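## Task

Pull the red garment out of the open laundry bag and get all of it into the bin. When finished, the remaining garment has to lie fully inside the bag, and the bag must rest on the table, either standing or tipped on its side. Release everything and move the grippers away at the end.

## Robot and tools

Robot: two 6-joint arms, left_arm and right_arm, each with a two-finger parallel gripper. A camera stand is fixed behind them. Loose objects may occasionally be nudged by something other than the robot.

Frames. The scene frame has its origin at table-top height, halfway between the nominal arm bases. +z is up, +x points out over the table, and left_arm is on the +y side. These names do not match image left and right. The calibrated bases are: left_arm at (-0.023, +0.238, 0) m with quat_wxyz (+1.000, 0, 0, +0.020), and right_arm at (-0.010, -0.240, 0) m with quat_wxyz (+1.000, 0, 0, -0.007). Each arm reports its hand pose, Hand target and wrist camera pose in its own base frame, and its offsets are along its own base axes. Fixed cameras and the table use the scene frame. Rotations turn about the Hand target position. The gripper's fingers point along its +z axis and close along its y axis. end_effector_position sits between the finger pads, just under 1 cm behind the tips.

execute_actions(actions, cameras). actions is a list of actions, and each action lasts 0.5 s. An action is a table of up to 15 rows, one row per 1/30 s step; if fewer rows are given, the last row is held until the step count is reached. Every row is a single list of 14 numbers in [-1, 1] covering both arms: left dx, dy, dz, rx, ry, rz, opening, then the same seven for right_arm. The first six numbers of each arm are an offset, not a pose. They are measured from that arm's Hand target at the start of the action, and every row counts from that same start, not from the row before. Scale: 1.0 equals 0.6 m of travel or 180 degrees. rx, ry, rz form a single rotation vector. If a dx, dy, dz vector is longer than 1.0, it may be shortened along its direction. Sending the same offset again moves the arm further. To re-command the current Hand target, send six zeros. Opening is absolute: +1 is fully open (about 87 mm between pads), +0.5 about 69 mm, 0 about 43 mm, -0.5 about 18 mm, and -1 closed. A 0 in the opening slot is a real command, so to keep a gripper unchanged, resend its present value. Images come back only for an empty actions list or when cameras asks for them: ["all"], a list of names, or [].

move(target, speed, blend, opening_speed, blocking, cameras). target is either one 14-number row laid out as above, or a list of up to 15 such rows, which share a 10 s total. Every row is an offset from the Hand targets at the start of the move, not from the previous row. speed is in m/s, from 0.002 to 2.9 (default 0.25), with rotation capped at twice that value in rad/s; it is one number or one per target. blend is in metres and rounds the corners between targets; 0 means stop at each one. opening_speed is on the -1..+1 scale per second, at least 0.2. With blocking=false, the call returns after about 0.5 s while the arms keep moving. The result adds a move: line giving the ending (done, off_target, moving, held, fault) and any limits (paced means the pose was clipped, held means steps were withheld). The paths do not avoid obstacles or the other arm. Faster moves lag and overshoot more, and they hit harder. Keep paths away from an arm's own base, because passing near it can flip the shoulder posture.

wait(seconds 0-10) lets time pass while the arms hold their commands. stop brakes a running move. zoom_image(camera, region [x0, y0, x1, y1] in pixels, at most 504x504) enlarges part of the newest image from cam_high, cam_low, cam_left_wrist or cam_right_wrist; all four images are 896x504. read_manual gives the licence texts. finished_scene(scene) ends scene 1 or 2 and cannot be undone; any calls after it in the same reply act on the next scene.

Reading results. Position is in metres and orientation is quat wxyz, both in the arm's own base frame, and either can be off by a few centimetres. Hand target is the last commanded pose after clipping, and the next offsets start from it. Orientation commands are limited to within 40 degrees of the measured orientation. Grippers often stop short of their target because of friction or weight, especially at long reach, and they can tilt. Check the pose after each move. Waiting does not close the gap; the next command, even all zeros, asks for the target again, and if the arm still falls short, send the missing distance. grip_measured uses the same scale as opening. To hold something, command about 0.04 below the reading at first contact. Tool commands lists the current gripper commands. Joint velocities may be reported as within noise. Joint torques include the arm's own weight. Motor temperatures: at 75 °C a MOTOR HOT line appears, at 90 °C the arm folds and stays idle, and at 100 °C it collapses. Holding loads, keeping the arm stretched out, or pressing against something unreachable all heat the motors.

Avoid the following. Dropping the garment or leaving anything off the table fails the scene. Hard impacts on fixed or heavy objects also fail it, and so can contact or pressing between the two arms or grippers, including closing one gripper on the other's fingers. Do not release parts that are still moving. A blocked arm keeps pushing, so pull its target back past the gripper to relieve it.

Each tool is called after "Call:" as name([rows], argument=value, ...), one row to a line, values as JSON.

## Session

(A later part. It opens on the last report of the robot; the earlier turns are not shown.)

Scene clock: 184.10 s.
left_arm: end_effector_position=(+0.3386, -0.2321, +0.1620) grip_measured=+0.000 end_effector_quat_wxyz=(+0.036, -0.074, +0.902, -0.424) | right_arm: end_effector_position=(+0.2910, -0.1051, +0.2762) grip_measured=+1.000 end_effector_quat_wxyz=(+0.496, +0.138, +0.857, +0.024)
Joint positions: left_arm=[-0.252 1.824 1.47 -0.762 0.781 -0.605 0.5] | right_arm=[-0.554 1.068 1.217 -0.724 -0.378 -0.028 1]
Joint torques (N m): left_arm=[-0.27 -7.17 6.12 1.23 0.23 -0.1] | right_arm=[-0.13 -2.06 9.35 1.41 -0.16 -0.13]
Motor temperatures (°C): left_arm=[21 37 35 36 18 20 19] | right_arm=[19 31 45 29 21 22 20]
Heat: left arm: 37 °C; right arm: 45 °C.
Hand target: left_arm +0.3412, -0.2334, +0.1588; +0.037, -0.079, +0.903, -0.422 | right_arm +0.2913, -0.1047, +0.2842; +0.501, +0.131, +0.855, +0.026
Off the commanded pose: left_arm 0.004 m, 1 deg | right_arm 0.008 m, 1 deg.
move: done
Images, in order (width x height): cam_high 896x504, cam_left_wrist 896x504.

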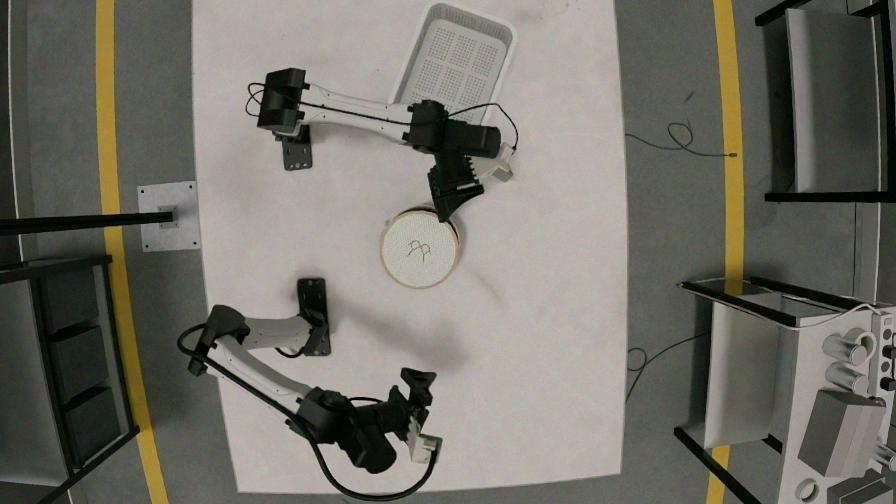

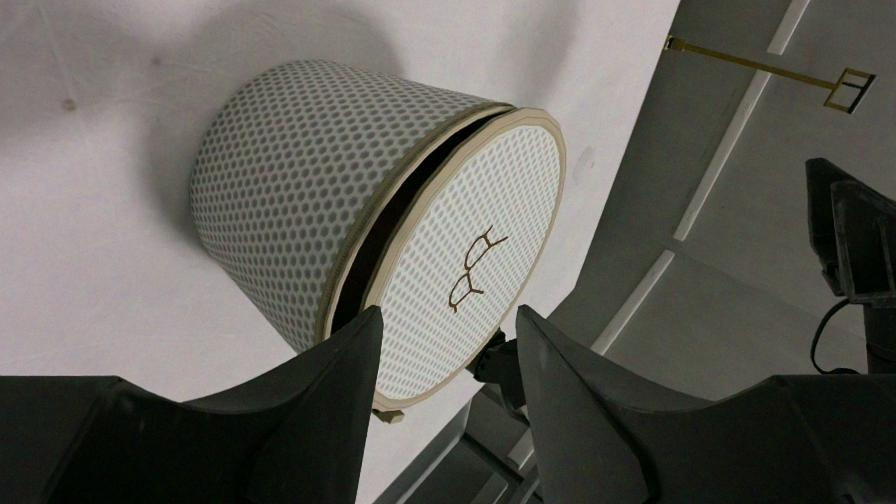

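Call:
move([
  [-0.002,0.012,-0.013,0,0,0,0.0,0,0,0,0,0,0,1],
  [0.005,-0.028,-0.048,0,0,0,0.0,0,0,0,0,0,0,1],
  [0.013,-0.067,-0.057,0,0,0,0.0,0,0,0,0,0,0,1],
  [0.01,-0.067,0.0,-0.12,-0.02,0,0.0,0,0,0,0,0,0,1],
  [0.007,-0.067,0.04,-0.19,-0.033,0,0.0,0,0,0,0,0,0,1],
], cameras=["cam_high","cam_low","cam_left_wrist"], speed=0.08, blend=[0.003,0.003,0.003,0.005,0])

Call:
zoom_image(camera="cam_high", region=[370, 190, 490, 300])

Scene clock: 198.00 s.
left_arm: end_effector_position=(+0.3461, -0.2757, +0.1781) grip_measured=+0.000 end_effector_quat_wxyz=(+0.057, -0.067, +0.740, -0.667) | right_arm: end_effector_position=(+0.2910, -0.1051, +0.2762) grip_measured=+1.000 end_effector_quat_wxyz=(+0.496, +0.138, +0.857, +0.024)
Joint positions: left_arm=[-0.264 1.865 0.976 0.65 1.12 -1.36 0.5] | right_arm=[-0.554 1.068 1.217 -0.724 -0.378 -0.028 1]
Joint torques (N m): left_arm=[0.5 -8.06 5.61 1.76 0.21 -0.07] | right_arm=[-0.13 -2.06 9.32 1.42 -0.17 -0.12]
Heat: left arm: 37 °C; right arm: 45 °C.
Hand target: left_arm +0.3454, -0.2736, +0.1828; +0.058, -0.065, +0.736, -0.672 | right_arm +0.2913, -0.1047, +0.2842; +0.501, +0.131, +0.855, +0.026
Off the commanded pose: left_arm 0.005 m, 1 deg | right_arm 0.008 m, 1 deg.
move: done
Images, in order (width x height): cam_high 896x504, cam_low 896x504, cam_left_wrist 896x504.

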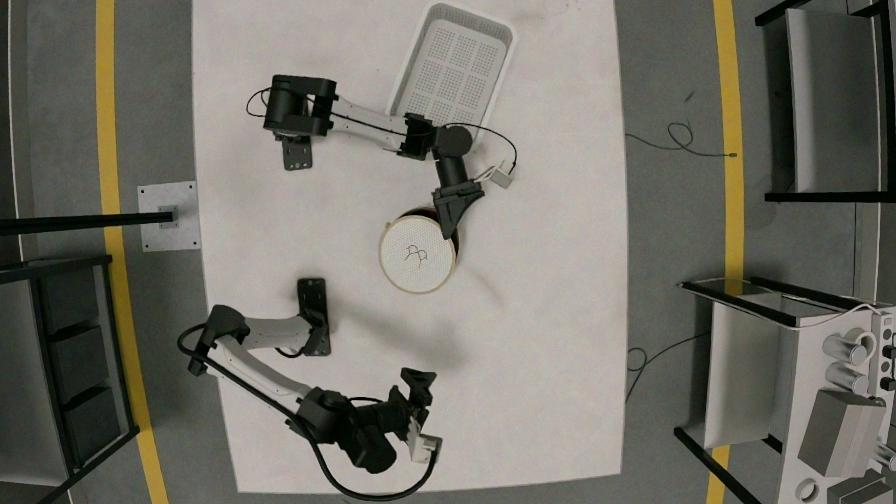

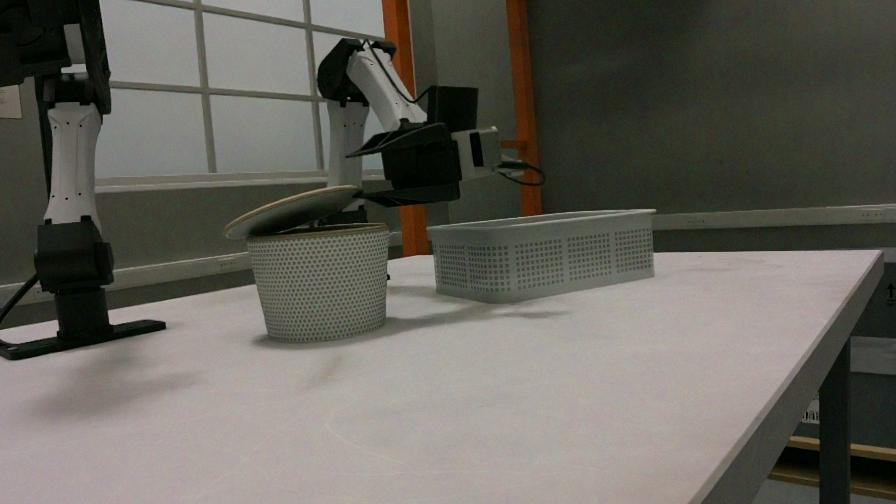

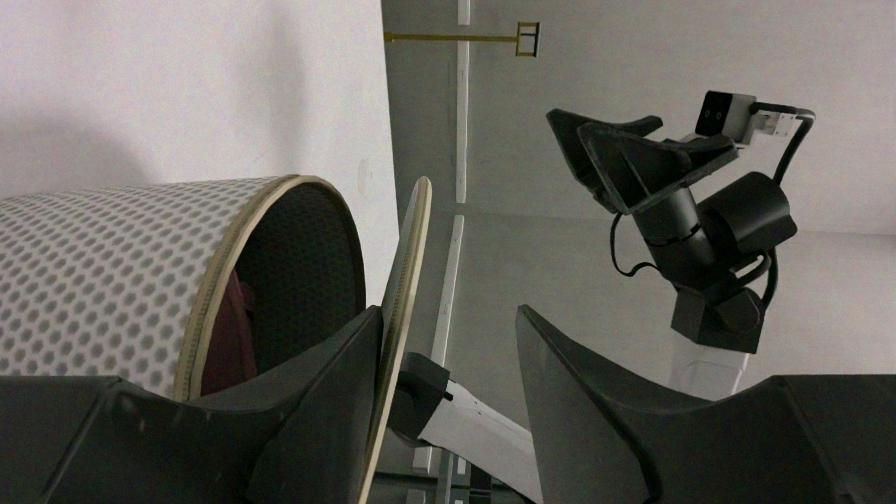

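Scaled by 4.200 from the camera's 896x504 image, which has a finer 1280x720 frame.

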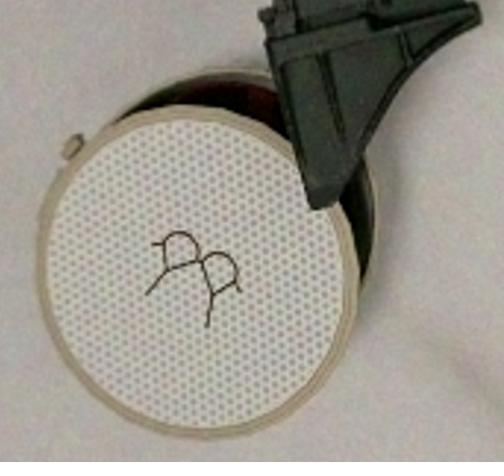

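Call:
move([
  [0.007,-0.047,0.02,0,0,0,0.0,0,0,0,0,0,0,1],
  [-0.045,-0.047,0.118,0,0,0,0.0,0,0,0,0,0,0,1],
  [-0.045,-0.047,0.118,0,0,0,1,0,0,0,0,0,0,1],
], cameras=["cam_high","cam_low","cam_left_wrist"], speed=0.08)

Scene clock: 215.83 s.
left_arm: end_effector_position=(+0.3189, -0.3001, +0.2372) grip_measured=+0.979 end_effector_quat_wxyz=(+0.048, -0.071, +0.741, -0.667) | right_arm: end_effector_position=(+0.2910, -0.1051, +0.2762) grip_measured=+1.000 end_effector_quat_wxyz=(+0.496, +0.138, +0.857, +0.024)
Joint positions: left_arm=[-0.35 1.688 1.018 0.456 1.044 -1.409 0.99] | right_arm=[-0.554 1.068 1.217 -0.724 -0.378 -0.028 1]
Joint torques (N m): left_arm=[-0.46 -8.72 8.59 1.5 -0.03 -0.03] | right_arm=[-0.13 -2.07 9.33 1.42 -0.16 -0.13]
Heat: left arm: 37 °C; right arm: 45 °C.
Hand target: left_arm +0.3184, -0.3017, +0.2536; +0.058, -0.065, +0.736, -0.672 | right_arm +0.2913, -0.1047, +0.2842; +0.501, +0.131, +0.855, +0.026
Off the commanded pose: left_arm 0.017 m, 2 deg | right_arm 0.008 m, 1 deg.
move: off_target (left_arm); target 3's new opening was sent with left_arm's hand 0.016 m and 1 deg from that target
Images, in order (width x height): cam_high 896x504, cam_low 896x504, cam_left_wrist 896x504.

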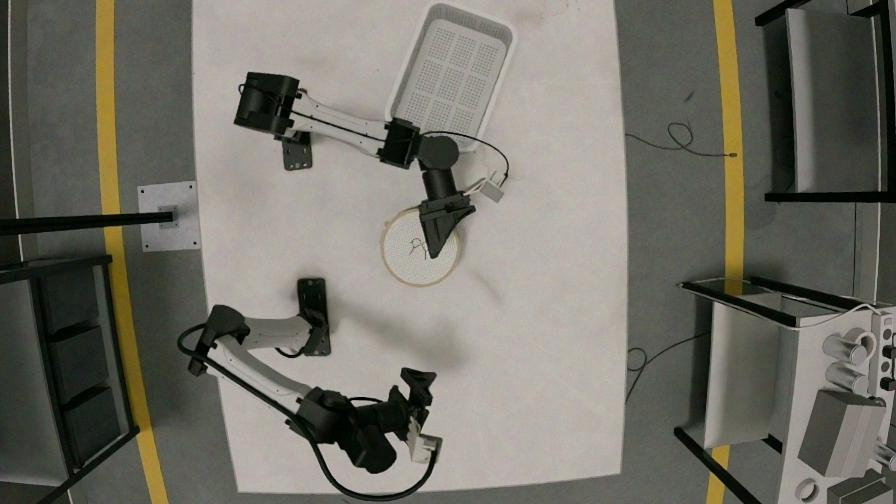

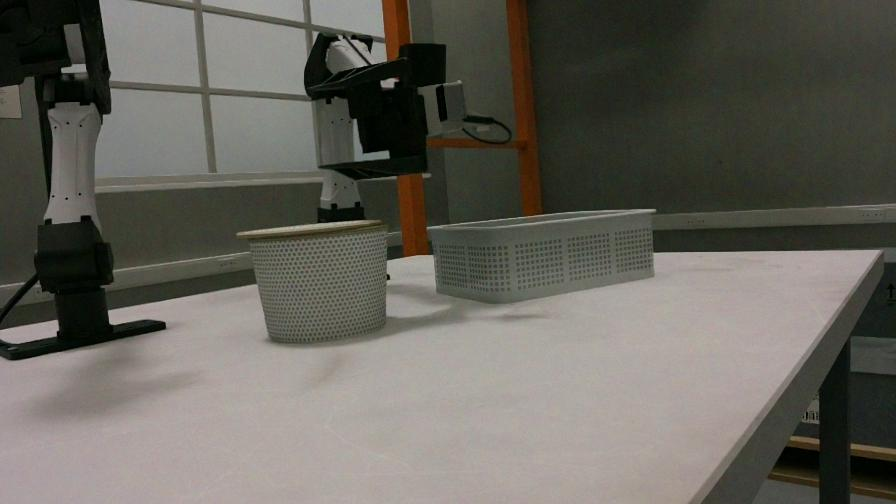

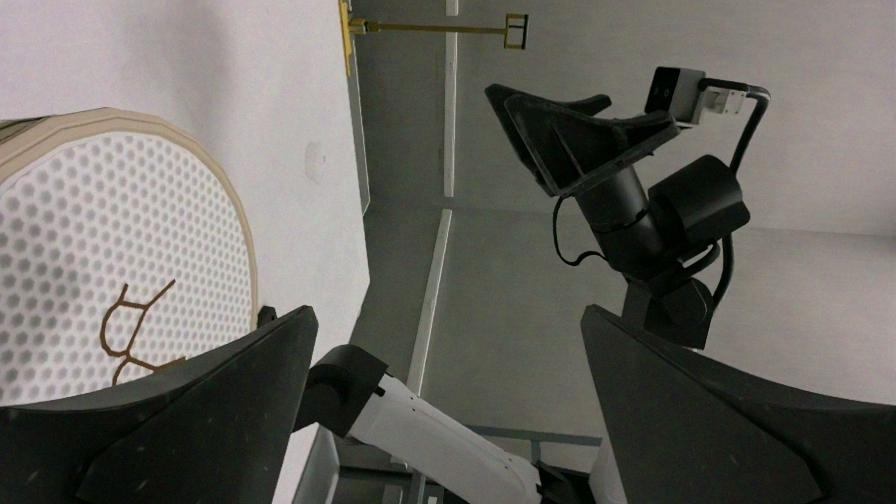

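Call:
zoom_image(camera="cam_high", region=[370, 190, 490, 300])

Call:
zoom_image(camera="cam_low", region=[220, 190, 400, 290])

Scaled by 4.200 from the camera's 896x504 image, which has a finer 1280x720 frame.

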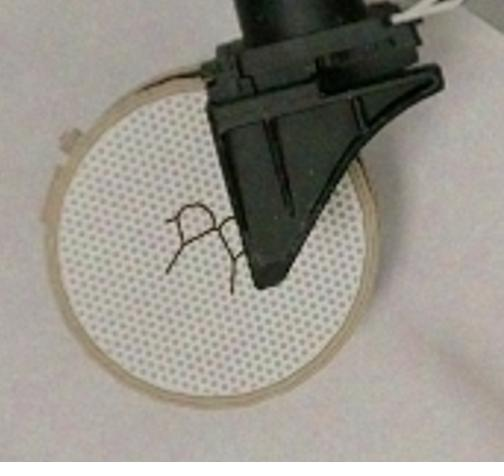

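Scaled by 2.800 from the camera's 896x504 image, which has a finer 1280x720 frame.

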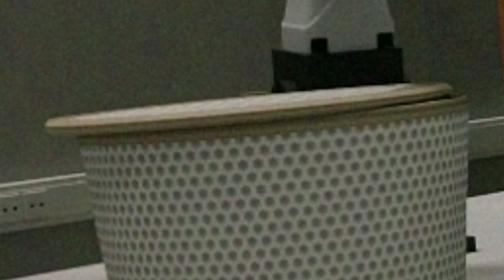

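Call:
move([
  [0.012,0.183,0.027,0.1,0.017,0,0.0,0,0,0,0,0,0,1],
  [0.034,0.161,-0.106,0.19,0.033,0,0.0,0,0,0,0,0,0,1],
  [0.036,0.126,-0.171,0.19,0.033,0,0.0,0,0,0,0,0,0,1],
  [0.043,0.086,-0.206,0.19,0.033,0,0.0,0,0,0,0,0,0,1],
], cameras=["cam_left_wrist"], speed=[0.25,0.2,0.1,0.06], blend=[0.03,0.02,0.003,0])

Call:
zoom_image(camera="cam_left_wrist", region=[220, 100, 520, 400])

Scene clock: 229.37 s.
left_arm: end_effector_position=(+0.3412, -0.2494, +0.1352) grip_measured=+0.000 end_effector_quat_wxyz=(+0.035, -0.073, +0.901, -0.426) | right_arm: end_effector_position=(+0.2910, -0.1051, +0.2762) grip_measured=+1.000 end_effector_quat_wxyz=(+0.496, +0.138, +0.857, +0.024)
Joint positions: left_arm=[-0.293 1.86 1.401 -0.62 0.767 -0.656 0.5] | right_arm=[-0.554 1.068 1.217 -0.724 -0.378 -0.028 1]
Joint torques (N m): left_arm=[-0.23 -7.21 5.97 1.31 0.16 -0.1] | right_arm=[-0.14 -2.06 9.35 1.42 -0.16 -0.13]
Heat: left arm: 38 °C; right arm: 45 °C.
Hand target: left_arm +0.3441, -0.2502, +0.1300; +0.037, -0.079, +0.903, -0.422 | right_arm +0.2913, -0.1047, +0.2842; +0.501, +0.131, +0.855, +0.026
Off the commanded pose: left_arm 0.006 m, 1 deg | right_arm 0.008 m, 1 deg.
move: done
Images, in order (width x height): cam_left_wrist 896x504.

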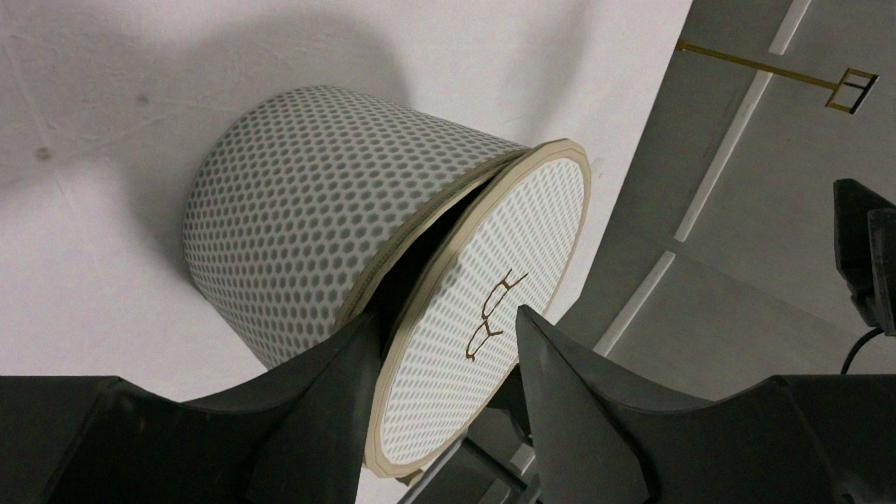

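Scaled by 1.680 from the camera's 896x504 image, which has a finer 1280x720 frame.

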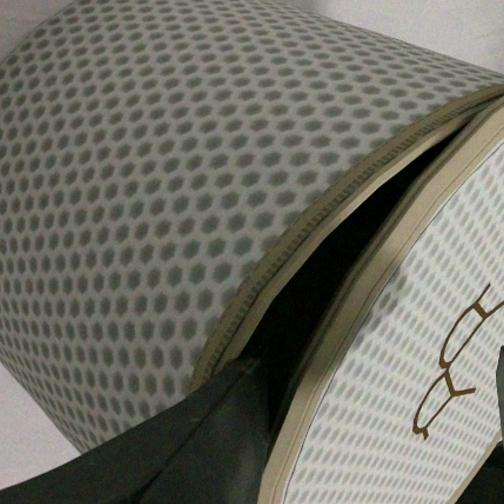

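Call:
move([
  [0.005,-0.033,-0.024,0,0,0,0.0,0,0,0,0,0,0,1],
  [0.005,-0.033,-0.024,0,0,0,-1,0,0,0,0,0,0,1],
], cameras=["cam_left_wrist","cam_low"], speed=0.06, opening_speed=0.6)

Scene clock: 235.60 s.
left_arm: end_effector_position=(+0.3497, -0.2705, +0.1242) grip_measured=-0.827 end_effector_quat_wxyz=(+0.049, -0.067, +0.899, -0.431) | right_arm: end_effector_position=(+0.2910, -0.1051, +0.2762) grip_measured=+1.000 end_effector_quat_wxyz=(+0.496, +0.138, +0.857, +0.024)
Joint positions: left_arm=[-0.34 1.896 1.391 -0.504 0.741 -0.712 0.087] | right_arm=[-0.554 1.068 1.217 -0.724 -0.378 -0.028 1]
Joint torques (N m): left_arm=[-0.27 -7.27 5.83 1.13 0.17 -0.09] | right_arm=[-0.13 -2.06 9.35 1.42 -0.17 -0.13]
Heat: left arm: 37 °C; right arm: 45 °C.
Hand target: left_arm +0.3472, -0.2700, +0.1156; +0.037, -0.079, +0.903, -0.422 | right_arm +0.2913, -0.1047, +0.2842; +0.501, +0.131, +0.855, +0.026
Off the commanded pose: left_arm 0.009 m, 2 deg | right_arm 0.008 m, 1 deg.
move: done
Images, in order (width x height): cam_low 896x504, cam_left_wrist 896x504.

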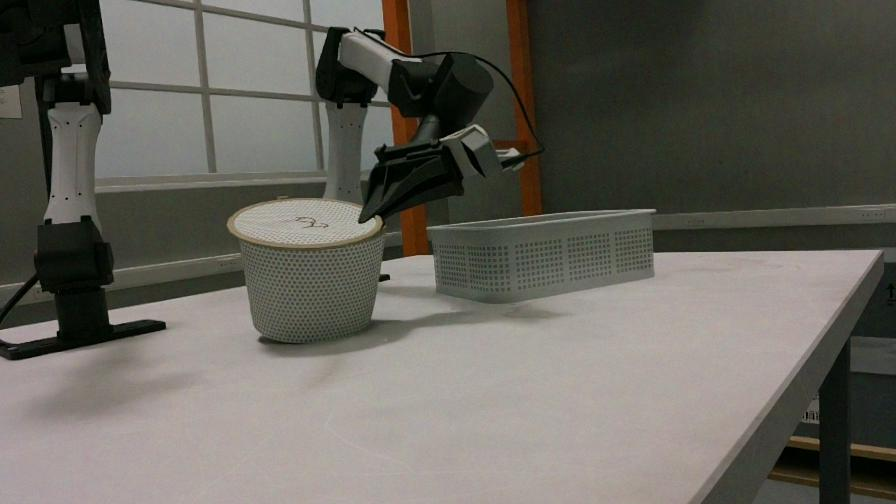

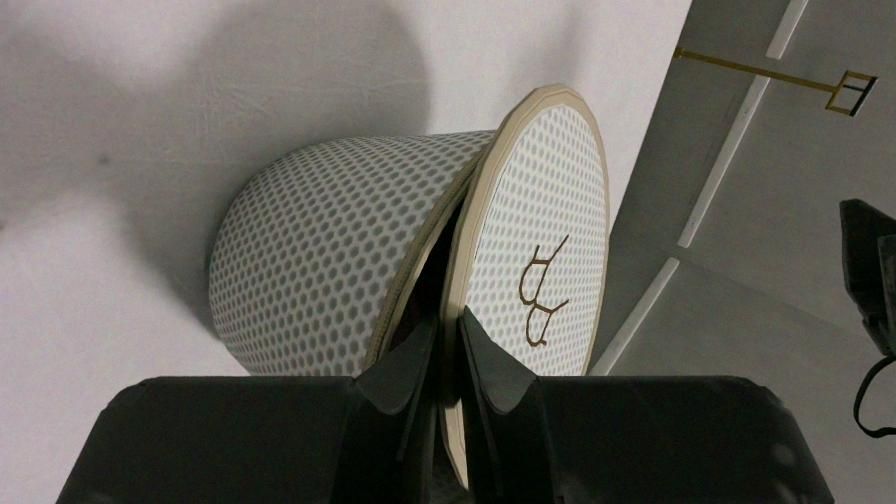

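Call:
move([
  [-0.04,0.025,0.15,-0.044,-0.165,-0.072,-1,0,0,0,0,0,0,1],
  [-0.128,0.058,0.233,-0.088,-0.33,-0.145,-1,0,0,0,0,0,0,1],
], cameras=["all"], speed=0.13, blend=[0.02,0])

Scene clock: 260.60 s.
left_arm: end_effector_position=(+0.2724, -0.2365, +0.2461) grip_measured=-0.846 end_effector_quat_wxyz=(+0.356, +0.317, +0.712, -0.516) | right_arm: end_effector_position=(+0.2910, -0.1051, +0.2762) grip_measured=+1.000 end_effector_quat_wxyz=(+0.496, +0.138, +0.857, +0.024)
Joint positions: left_arm=[-0.265 1.324 1.015 -0.16 1.075 -0.128 0.077] | right_arm=[-0.554 1.068 1.217 -0.724 -0.378 -0.028 1]
Joint torques (N m): left_arm=[0.5 -5.64 6.63 1.7 0.4 0.13] | right_arm=[-0.12 -2.07 9.33 1.42 -0.16 -0.13]
Heat: left arm: 37 °C; right arm: 46 °C.
Hand target: left_arm +0.2704, -0.2352, +0.2554; +0.372, +0.330, +0.698, -0.517 | right_arm +0.2913, -0.1047, +0.2842; +0.501, +0.131, +0.855, +0.026
Off the commanded pose: left_arm 0.010 m, 3 deg | right_arm 0.008 m, 1 deg.
move: off_target (left_arm)

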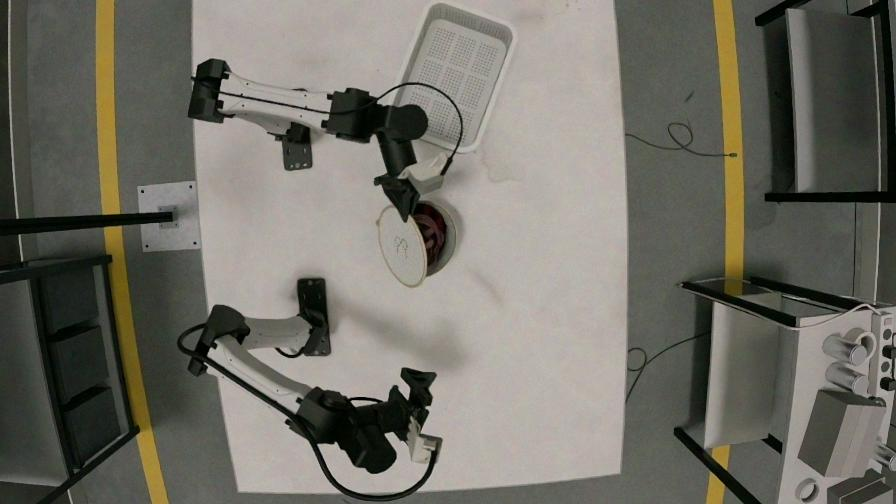

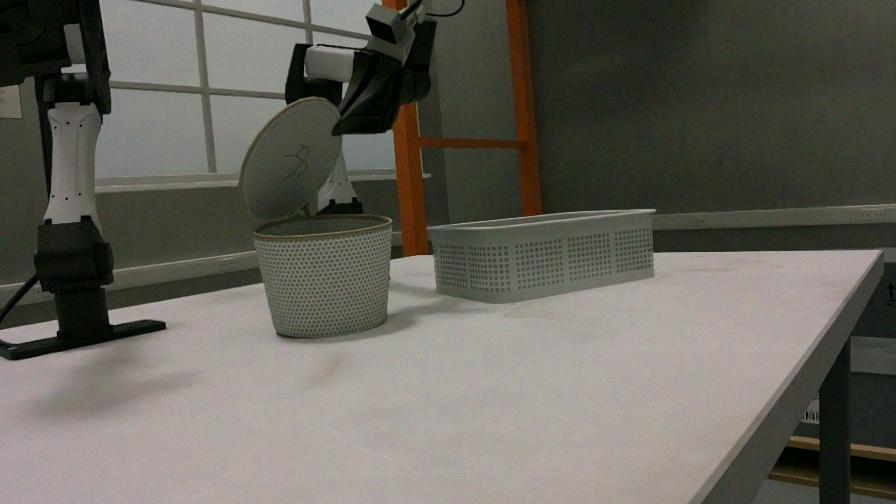

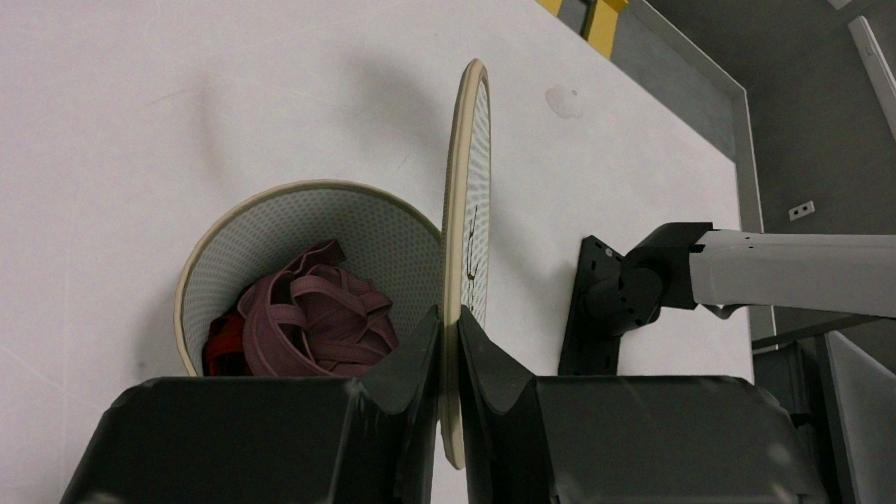

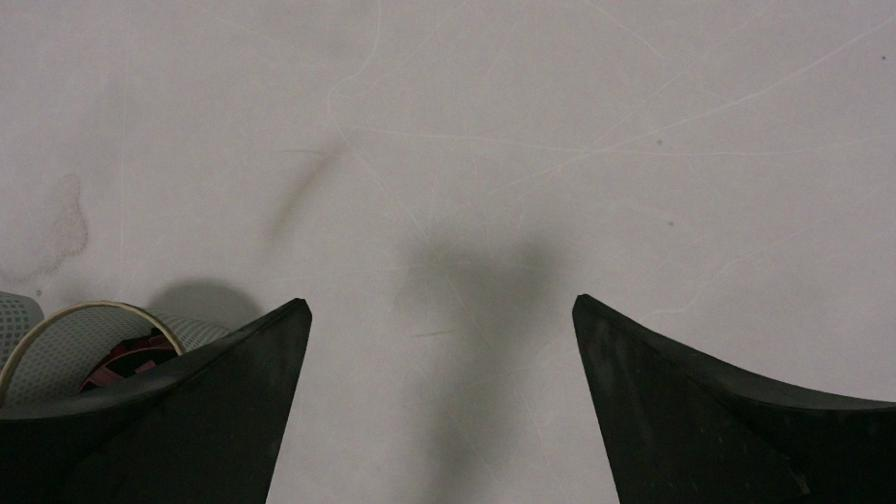

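Call:
move([
  [-0.115,0.017,0.035,-0.044,-0.165,-0.072,-1,0,0,0,0,0,0,1],
  [-0.2,0.0,0.02,-0.044,-0.165,-0.072,-1,0,0,0,0,0,0,1],
  [-0.2,0.0,0.02,-0.044,-0.165,-0.072,-0.3,0,0,0,0,0,0,1],
], cameras=["all"], speed=0.15, blend=[0.02,0,0])

Scene clock: 268.67 s.
left_arm: end_effector_position=(+0.1506, -0.2345, +0.2680) grip_measured=-0.300 end_effector_quat_wxyz=(+0.501, +0.505, +0.497, -0.497) | right_arm: end_effector_position=(+0.2910, -0.1051, +0.2762) grip_measured=+1.000 end_effector_quat_wxyz=(+0.496, +0.138, +0.857, +0.024)
Joint positions: left_arm=[-0.373 0.799 0.59 0.201 1.202 0.019 0.35] | right_arm=[-0.554 1.068 1.217 -0.724 -0.378 -0.028 1]
Joint torques (N m): left_arm=[-0.42 -0.09 6.54 1.4 -0.14 -0.13] | right_arm=[-0.14 -2.06 9.32 1.41 -0.16 -0.13]
Heat: left arm: 36 °C; right arm: 46 °C.
Hand target: left_arm +0.1503, -0.2352, +0.2673; +0.499, +0.500, +0.501, -0.500 | right_arm +0.2913, -0.1047, +0.2842; +0.501, +0.131, +0.855, +0.026
Off the commanded pose: left_arm 0.001 m, 1 deg | right_arm 0.008 m, 1 deg.
move: done

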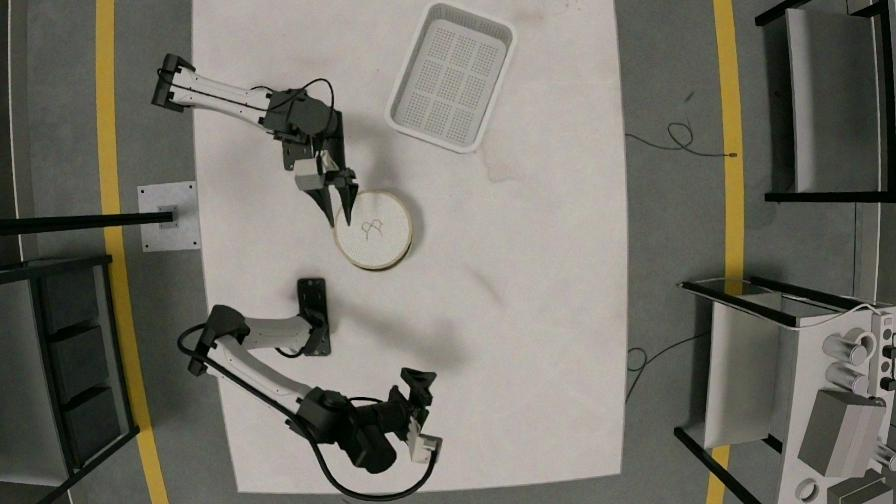

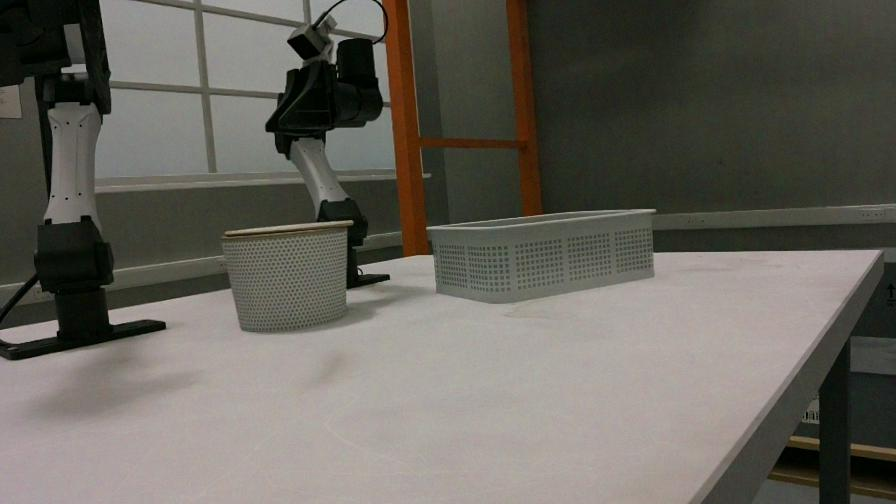

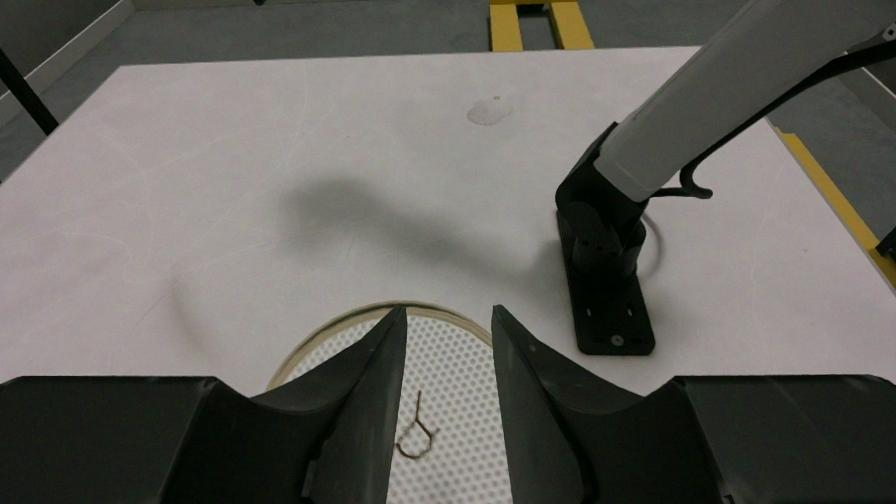

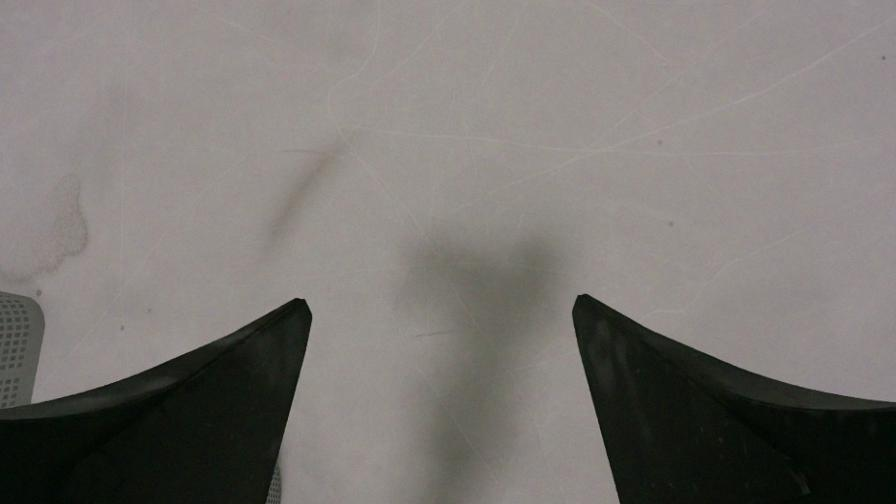

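Call:
zoom_image(camera="cam_high", region=[320, 180, 440, 290])

Call:
zoom_image(camera="cam_low", region=[210, 190, 390, 290])

Scaled by 4.200 from the camera's 896x504 image, which has a finer 1280x720 frame.

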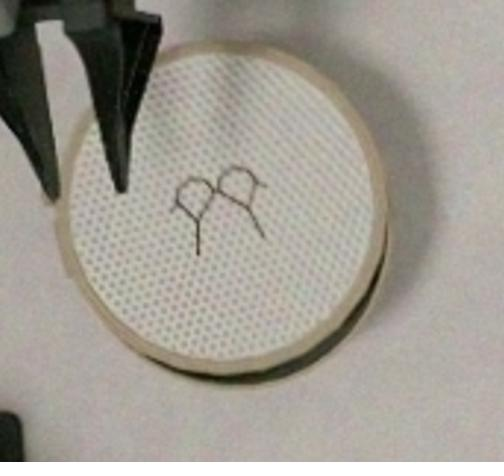

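Scaled by 2.800 from the camera's 896x504 image, which has a finer 1280x720 frame.

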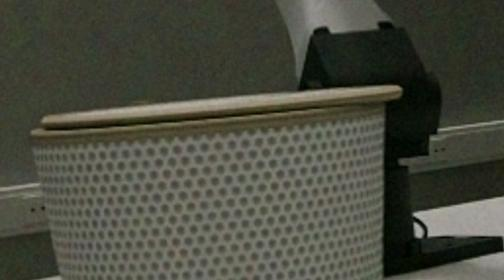

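Call:
move([
  [-0.15,-0.017,0.03,0.330,0.043,0.076,-1,0,0,0,0,0,0,1],
  [-0.16,-0.042,-0.1,0.330,0.043,0.076,-1,0,0,0,0,0,0,1],
], cameras=["cam_high","cam_low","cam_left_wrist"], speed=0.2)

Scene clock: 306.80 s.
left_arm: end_effector_position=(+0.0543, -0.2585, +0.2043) grip_measured=-1.000 end_effector_quat_wxyz=(+0.195, +0.594, +0.766, -0.151) | right_arm: end_effector_position=(+0.2910, -0.1051, +0.2762) grip_measured=+1.000 end_effector_quat_wxyz=(+0.496, +0.138, +0.857, +0.024)
Joint positions: left_arm=[-1.374 1.269 1.343 -1.146 -0.028 -0.049 0] | right_arm=[-0.554 1.068 1.217 -0.724 -0.378 -0.028 1]
Joint torques (N m): left_arm=[-0.46 -4.05 5.7 1.37 -0.14 -0.14] | right_arm=[-0.13 -2.07 9.32 1.41 -0.16 -0.13]
Motor temperatures (°C): left_arm=[21 30 32 35 18 20 20] | right_arm=[19 29 46 30 21 22 20]
Heat: left arm: 35 °C; right arm: 46 °C.
Hand target: left_arm +0.0544, -0.2604, +0.2073; +0.206, +0.587, +0.767, -0.157 | right_arm +0.2913, -0.1047, +0.2842; +0.501, +0.131, +0.855, +0.026
Off the commanded pose: left_arm 0.004 m, 2 deg | right_arm 0.008 m, 1 deg.
move: done
Images, in order (width x height): cam_high 896x504, cam_low 896x504, cam_left_wrist 896x504.

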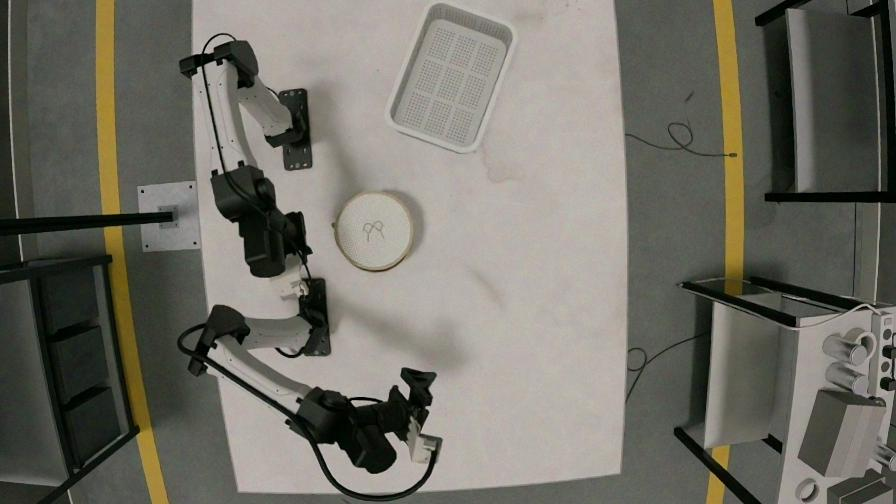

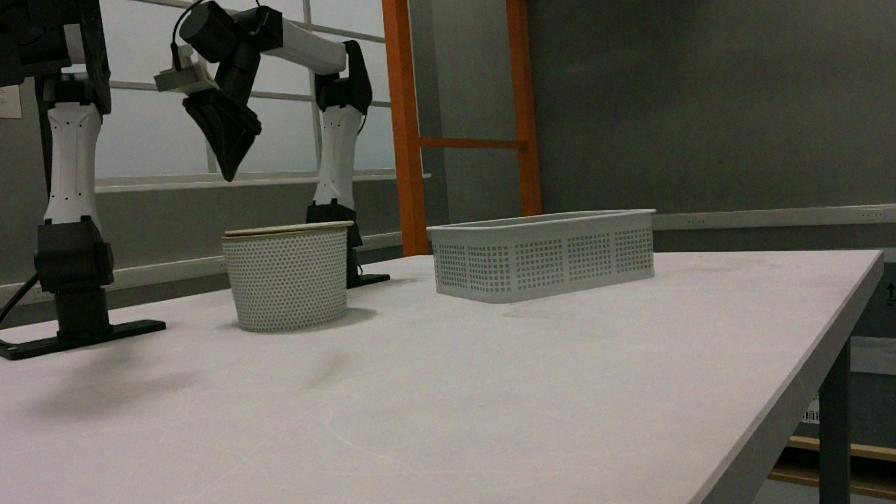

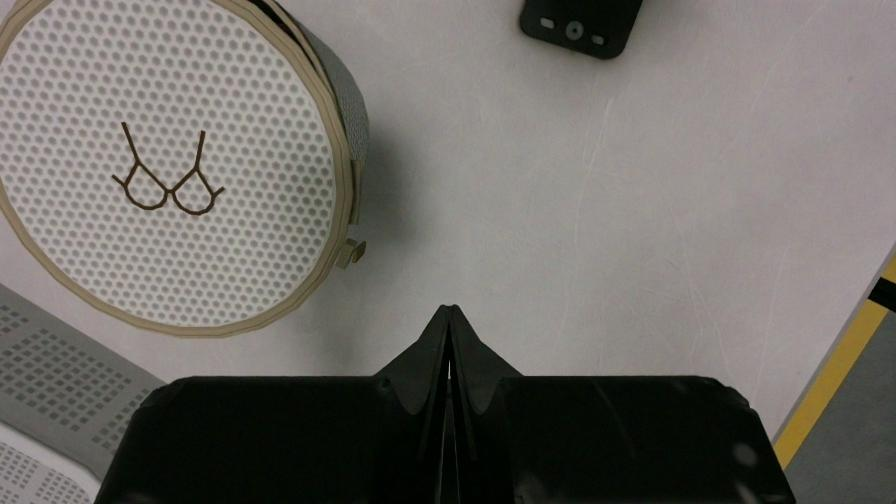

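Call:
move([
  [-0.01,0.0,-0.235,0,0,0,-1,0,0,0,0,0,0,1],
  [0.225,0.0,-0.235,0,0,0,-1,0,0,0,0,0,0,1],
  [0.19,0.0,-0.235,0,0,0,-1,0,0,0,0,0,0,1],
  [0.17,0.0,0.1,0,0,0,-1,0,0,0,0,0,0,1],
], cameras=["all"], speed=[0.2,0.08,0.15,0.2])

Call:
zoom_image(camera="cam_high", region=[350, 180, 490, 300])

Scene clock: 322.97 s.
left_arm: end_effector_position=(+0.1569, -0.2603, +0.2647) grip_measured=-1.000 end_effector_quat_wxyz=(+0.206, +0.591, +0.763, -0.160) | right_arm: end_effector_position=(+0.2910, -0.1051, +0.2762) grip_measured=+1.000 end_effector_quat_wxyz=(+0.496, +0.138, +0.857, +0.024)
Joint positions: left_arm=[-0.97 1.494 1.774 -1.35 0.173 0.304 0] | right_arm=[-0.554 1.068 1.217 -0.724 -0.378 -0.028 1]
Joint torques (N m): left_arm=[-0.43 -3.79 7.38 1.08 -0.02 -0.13] | right_arm=[-0.14 -2.06 9.33 1.42 -0.16 -0.13]
Heat: left arm: 35 °C; right arm: 47 °C.
Hand target: left_arm +0.1564, -0.2603, +0.2674; +0.207, +0.587, +0.767, -0.157 | right_arm +0.2913, -0.1047, +0.2842; +0.501, +0.131, +0.855, +0.026
Off the commanded pose: left_arm 0.003 m, 1 deg | right_arm 0.008 m, 1 deg.
move: done

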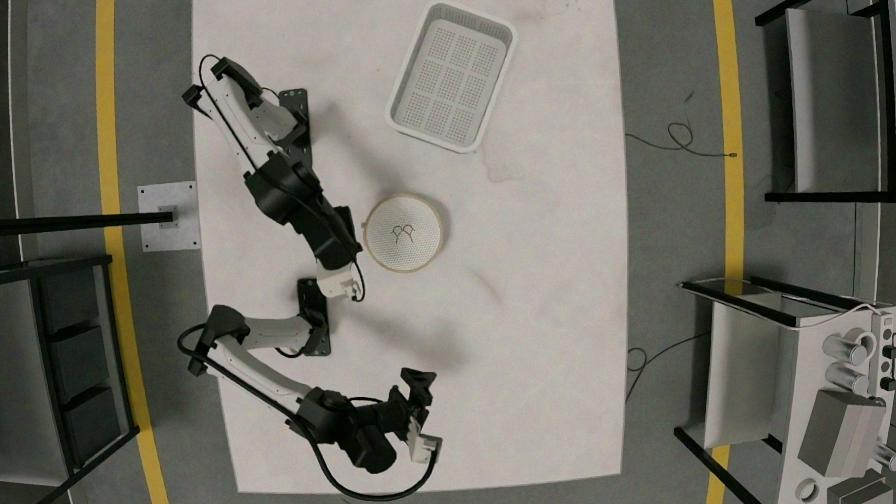

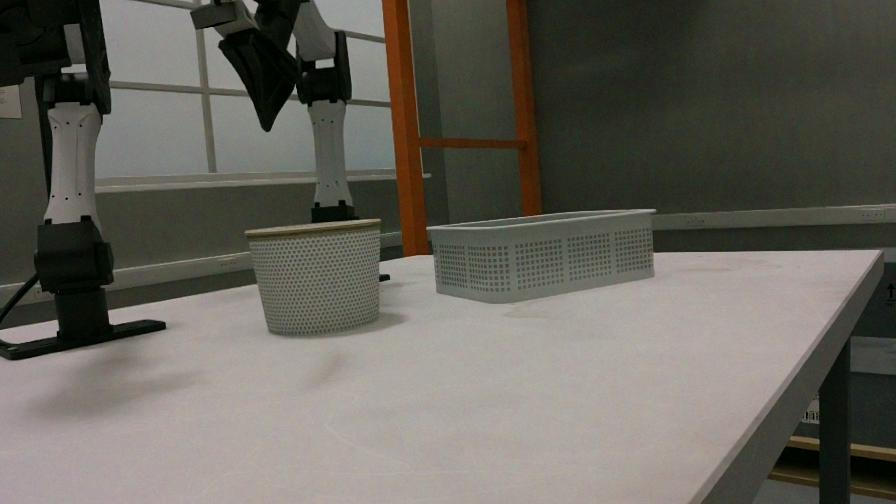

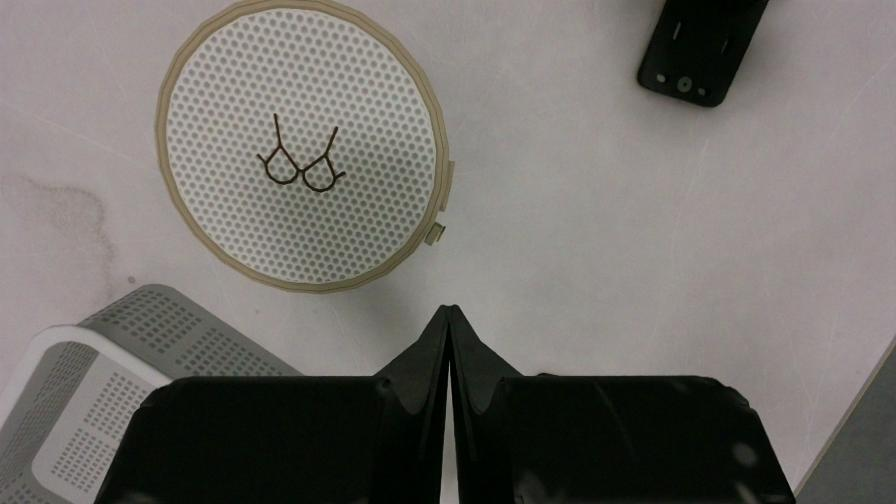

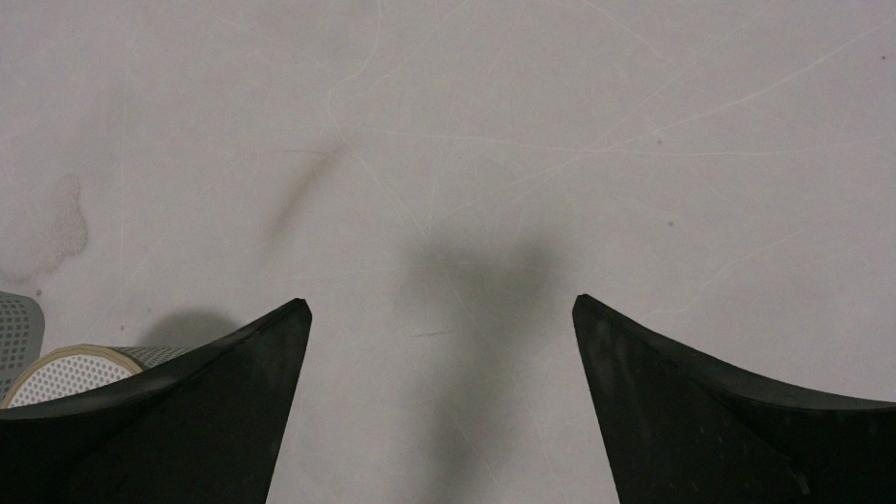

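Scaled by 3.600 from the camera's 896x504 image, which has a finer 1280x720 frame.

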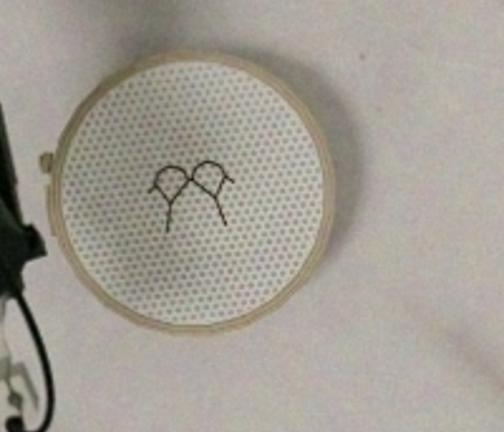

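Call:
move([
  [-0.022,0.0,-0.345,0,0,0,-1,0,0,0,0,0,0,1],
  [0.25,0.0,-0.345,0,0,0,-1,0,0,0,0,0,0,1],
  [0.21,0.0,-0.345,0,0,0,-1,0,0,0,0,0,0,1],
  [0.19,0.17,0.0,0,0,0,-1,0,0,0,0,0,0,1],
], cameras=["cam_high"], speed=[0.25,0.08,0.15,0.25])

Call:
zoom_image(camera="cam_high", region=[390, 180, 530, 300])

Scene clock: 341.23 s.
left_arm: end_effector_position=(+0.2710, -0.1586, +0.2647) grip_measured=-1.000 end_effector_quat_wxyz=(+0.205, +0.583, +0.771, -0.155) | right_arm: end_effector_position=(+0.2910, -0.1051, +0.2762) grip_measured=+1.000 end_effector_quat_wxyz=(+0.496, +0.138, +0.857, +0.024)
Joint positions: left_arm=[-0.403 1.641 1.945 -1.529 0.396 0.822 0] | right_arm=[-0.554 1.068 1.217 -0.724 -0.378 -0.028 1]
Joint torques (N m): left_arm=[0.31 -4.92 6.72 0.81 0.35 0.14] | right_arm=[-0.13 -2.09 9.32 1.42 -0.16 -0.12]
Heat: left arm: 34 °C; right arm: 47 °C.
Hand target: left_arm +0.2704, -0.1585, +0.2673; +0.206, +0.587, +0.767, -0.157 | right_arm +0.2913, -0.1047, +0.2842; +0.501, +0.131, +0.855, +0.026
Off the commanded pose: left_arm 0.003 m, 1 deg | right_arm 0.008 m, 1 deg.
move: done
Images, in order (width x height): cam_high 896x504.

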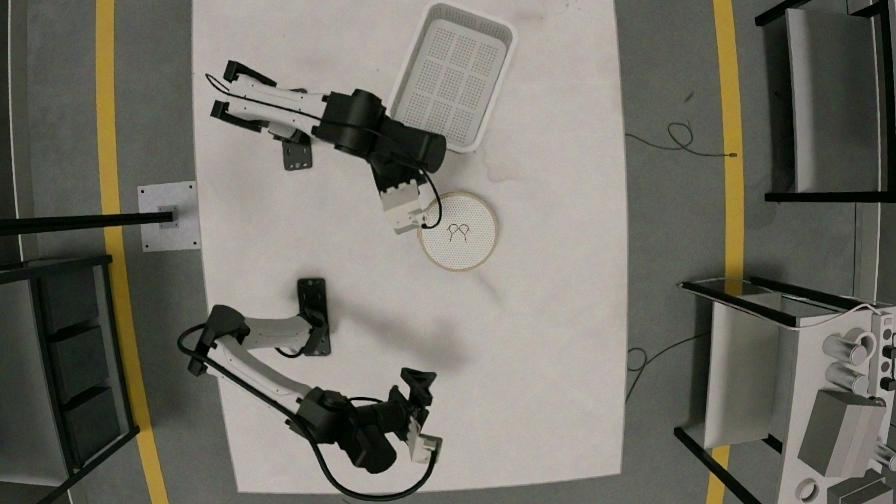

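Scaled by 3.600 from the camera's 896x504 image, which has a finer 1280x720 frame.

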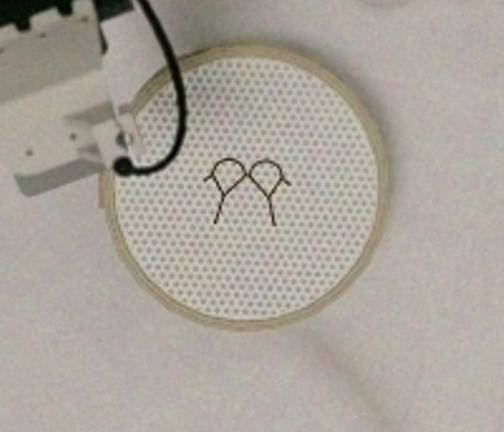

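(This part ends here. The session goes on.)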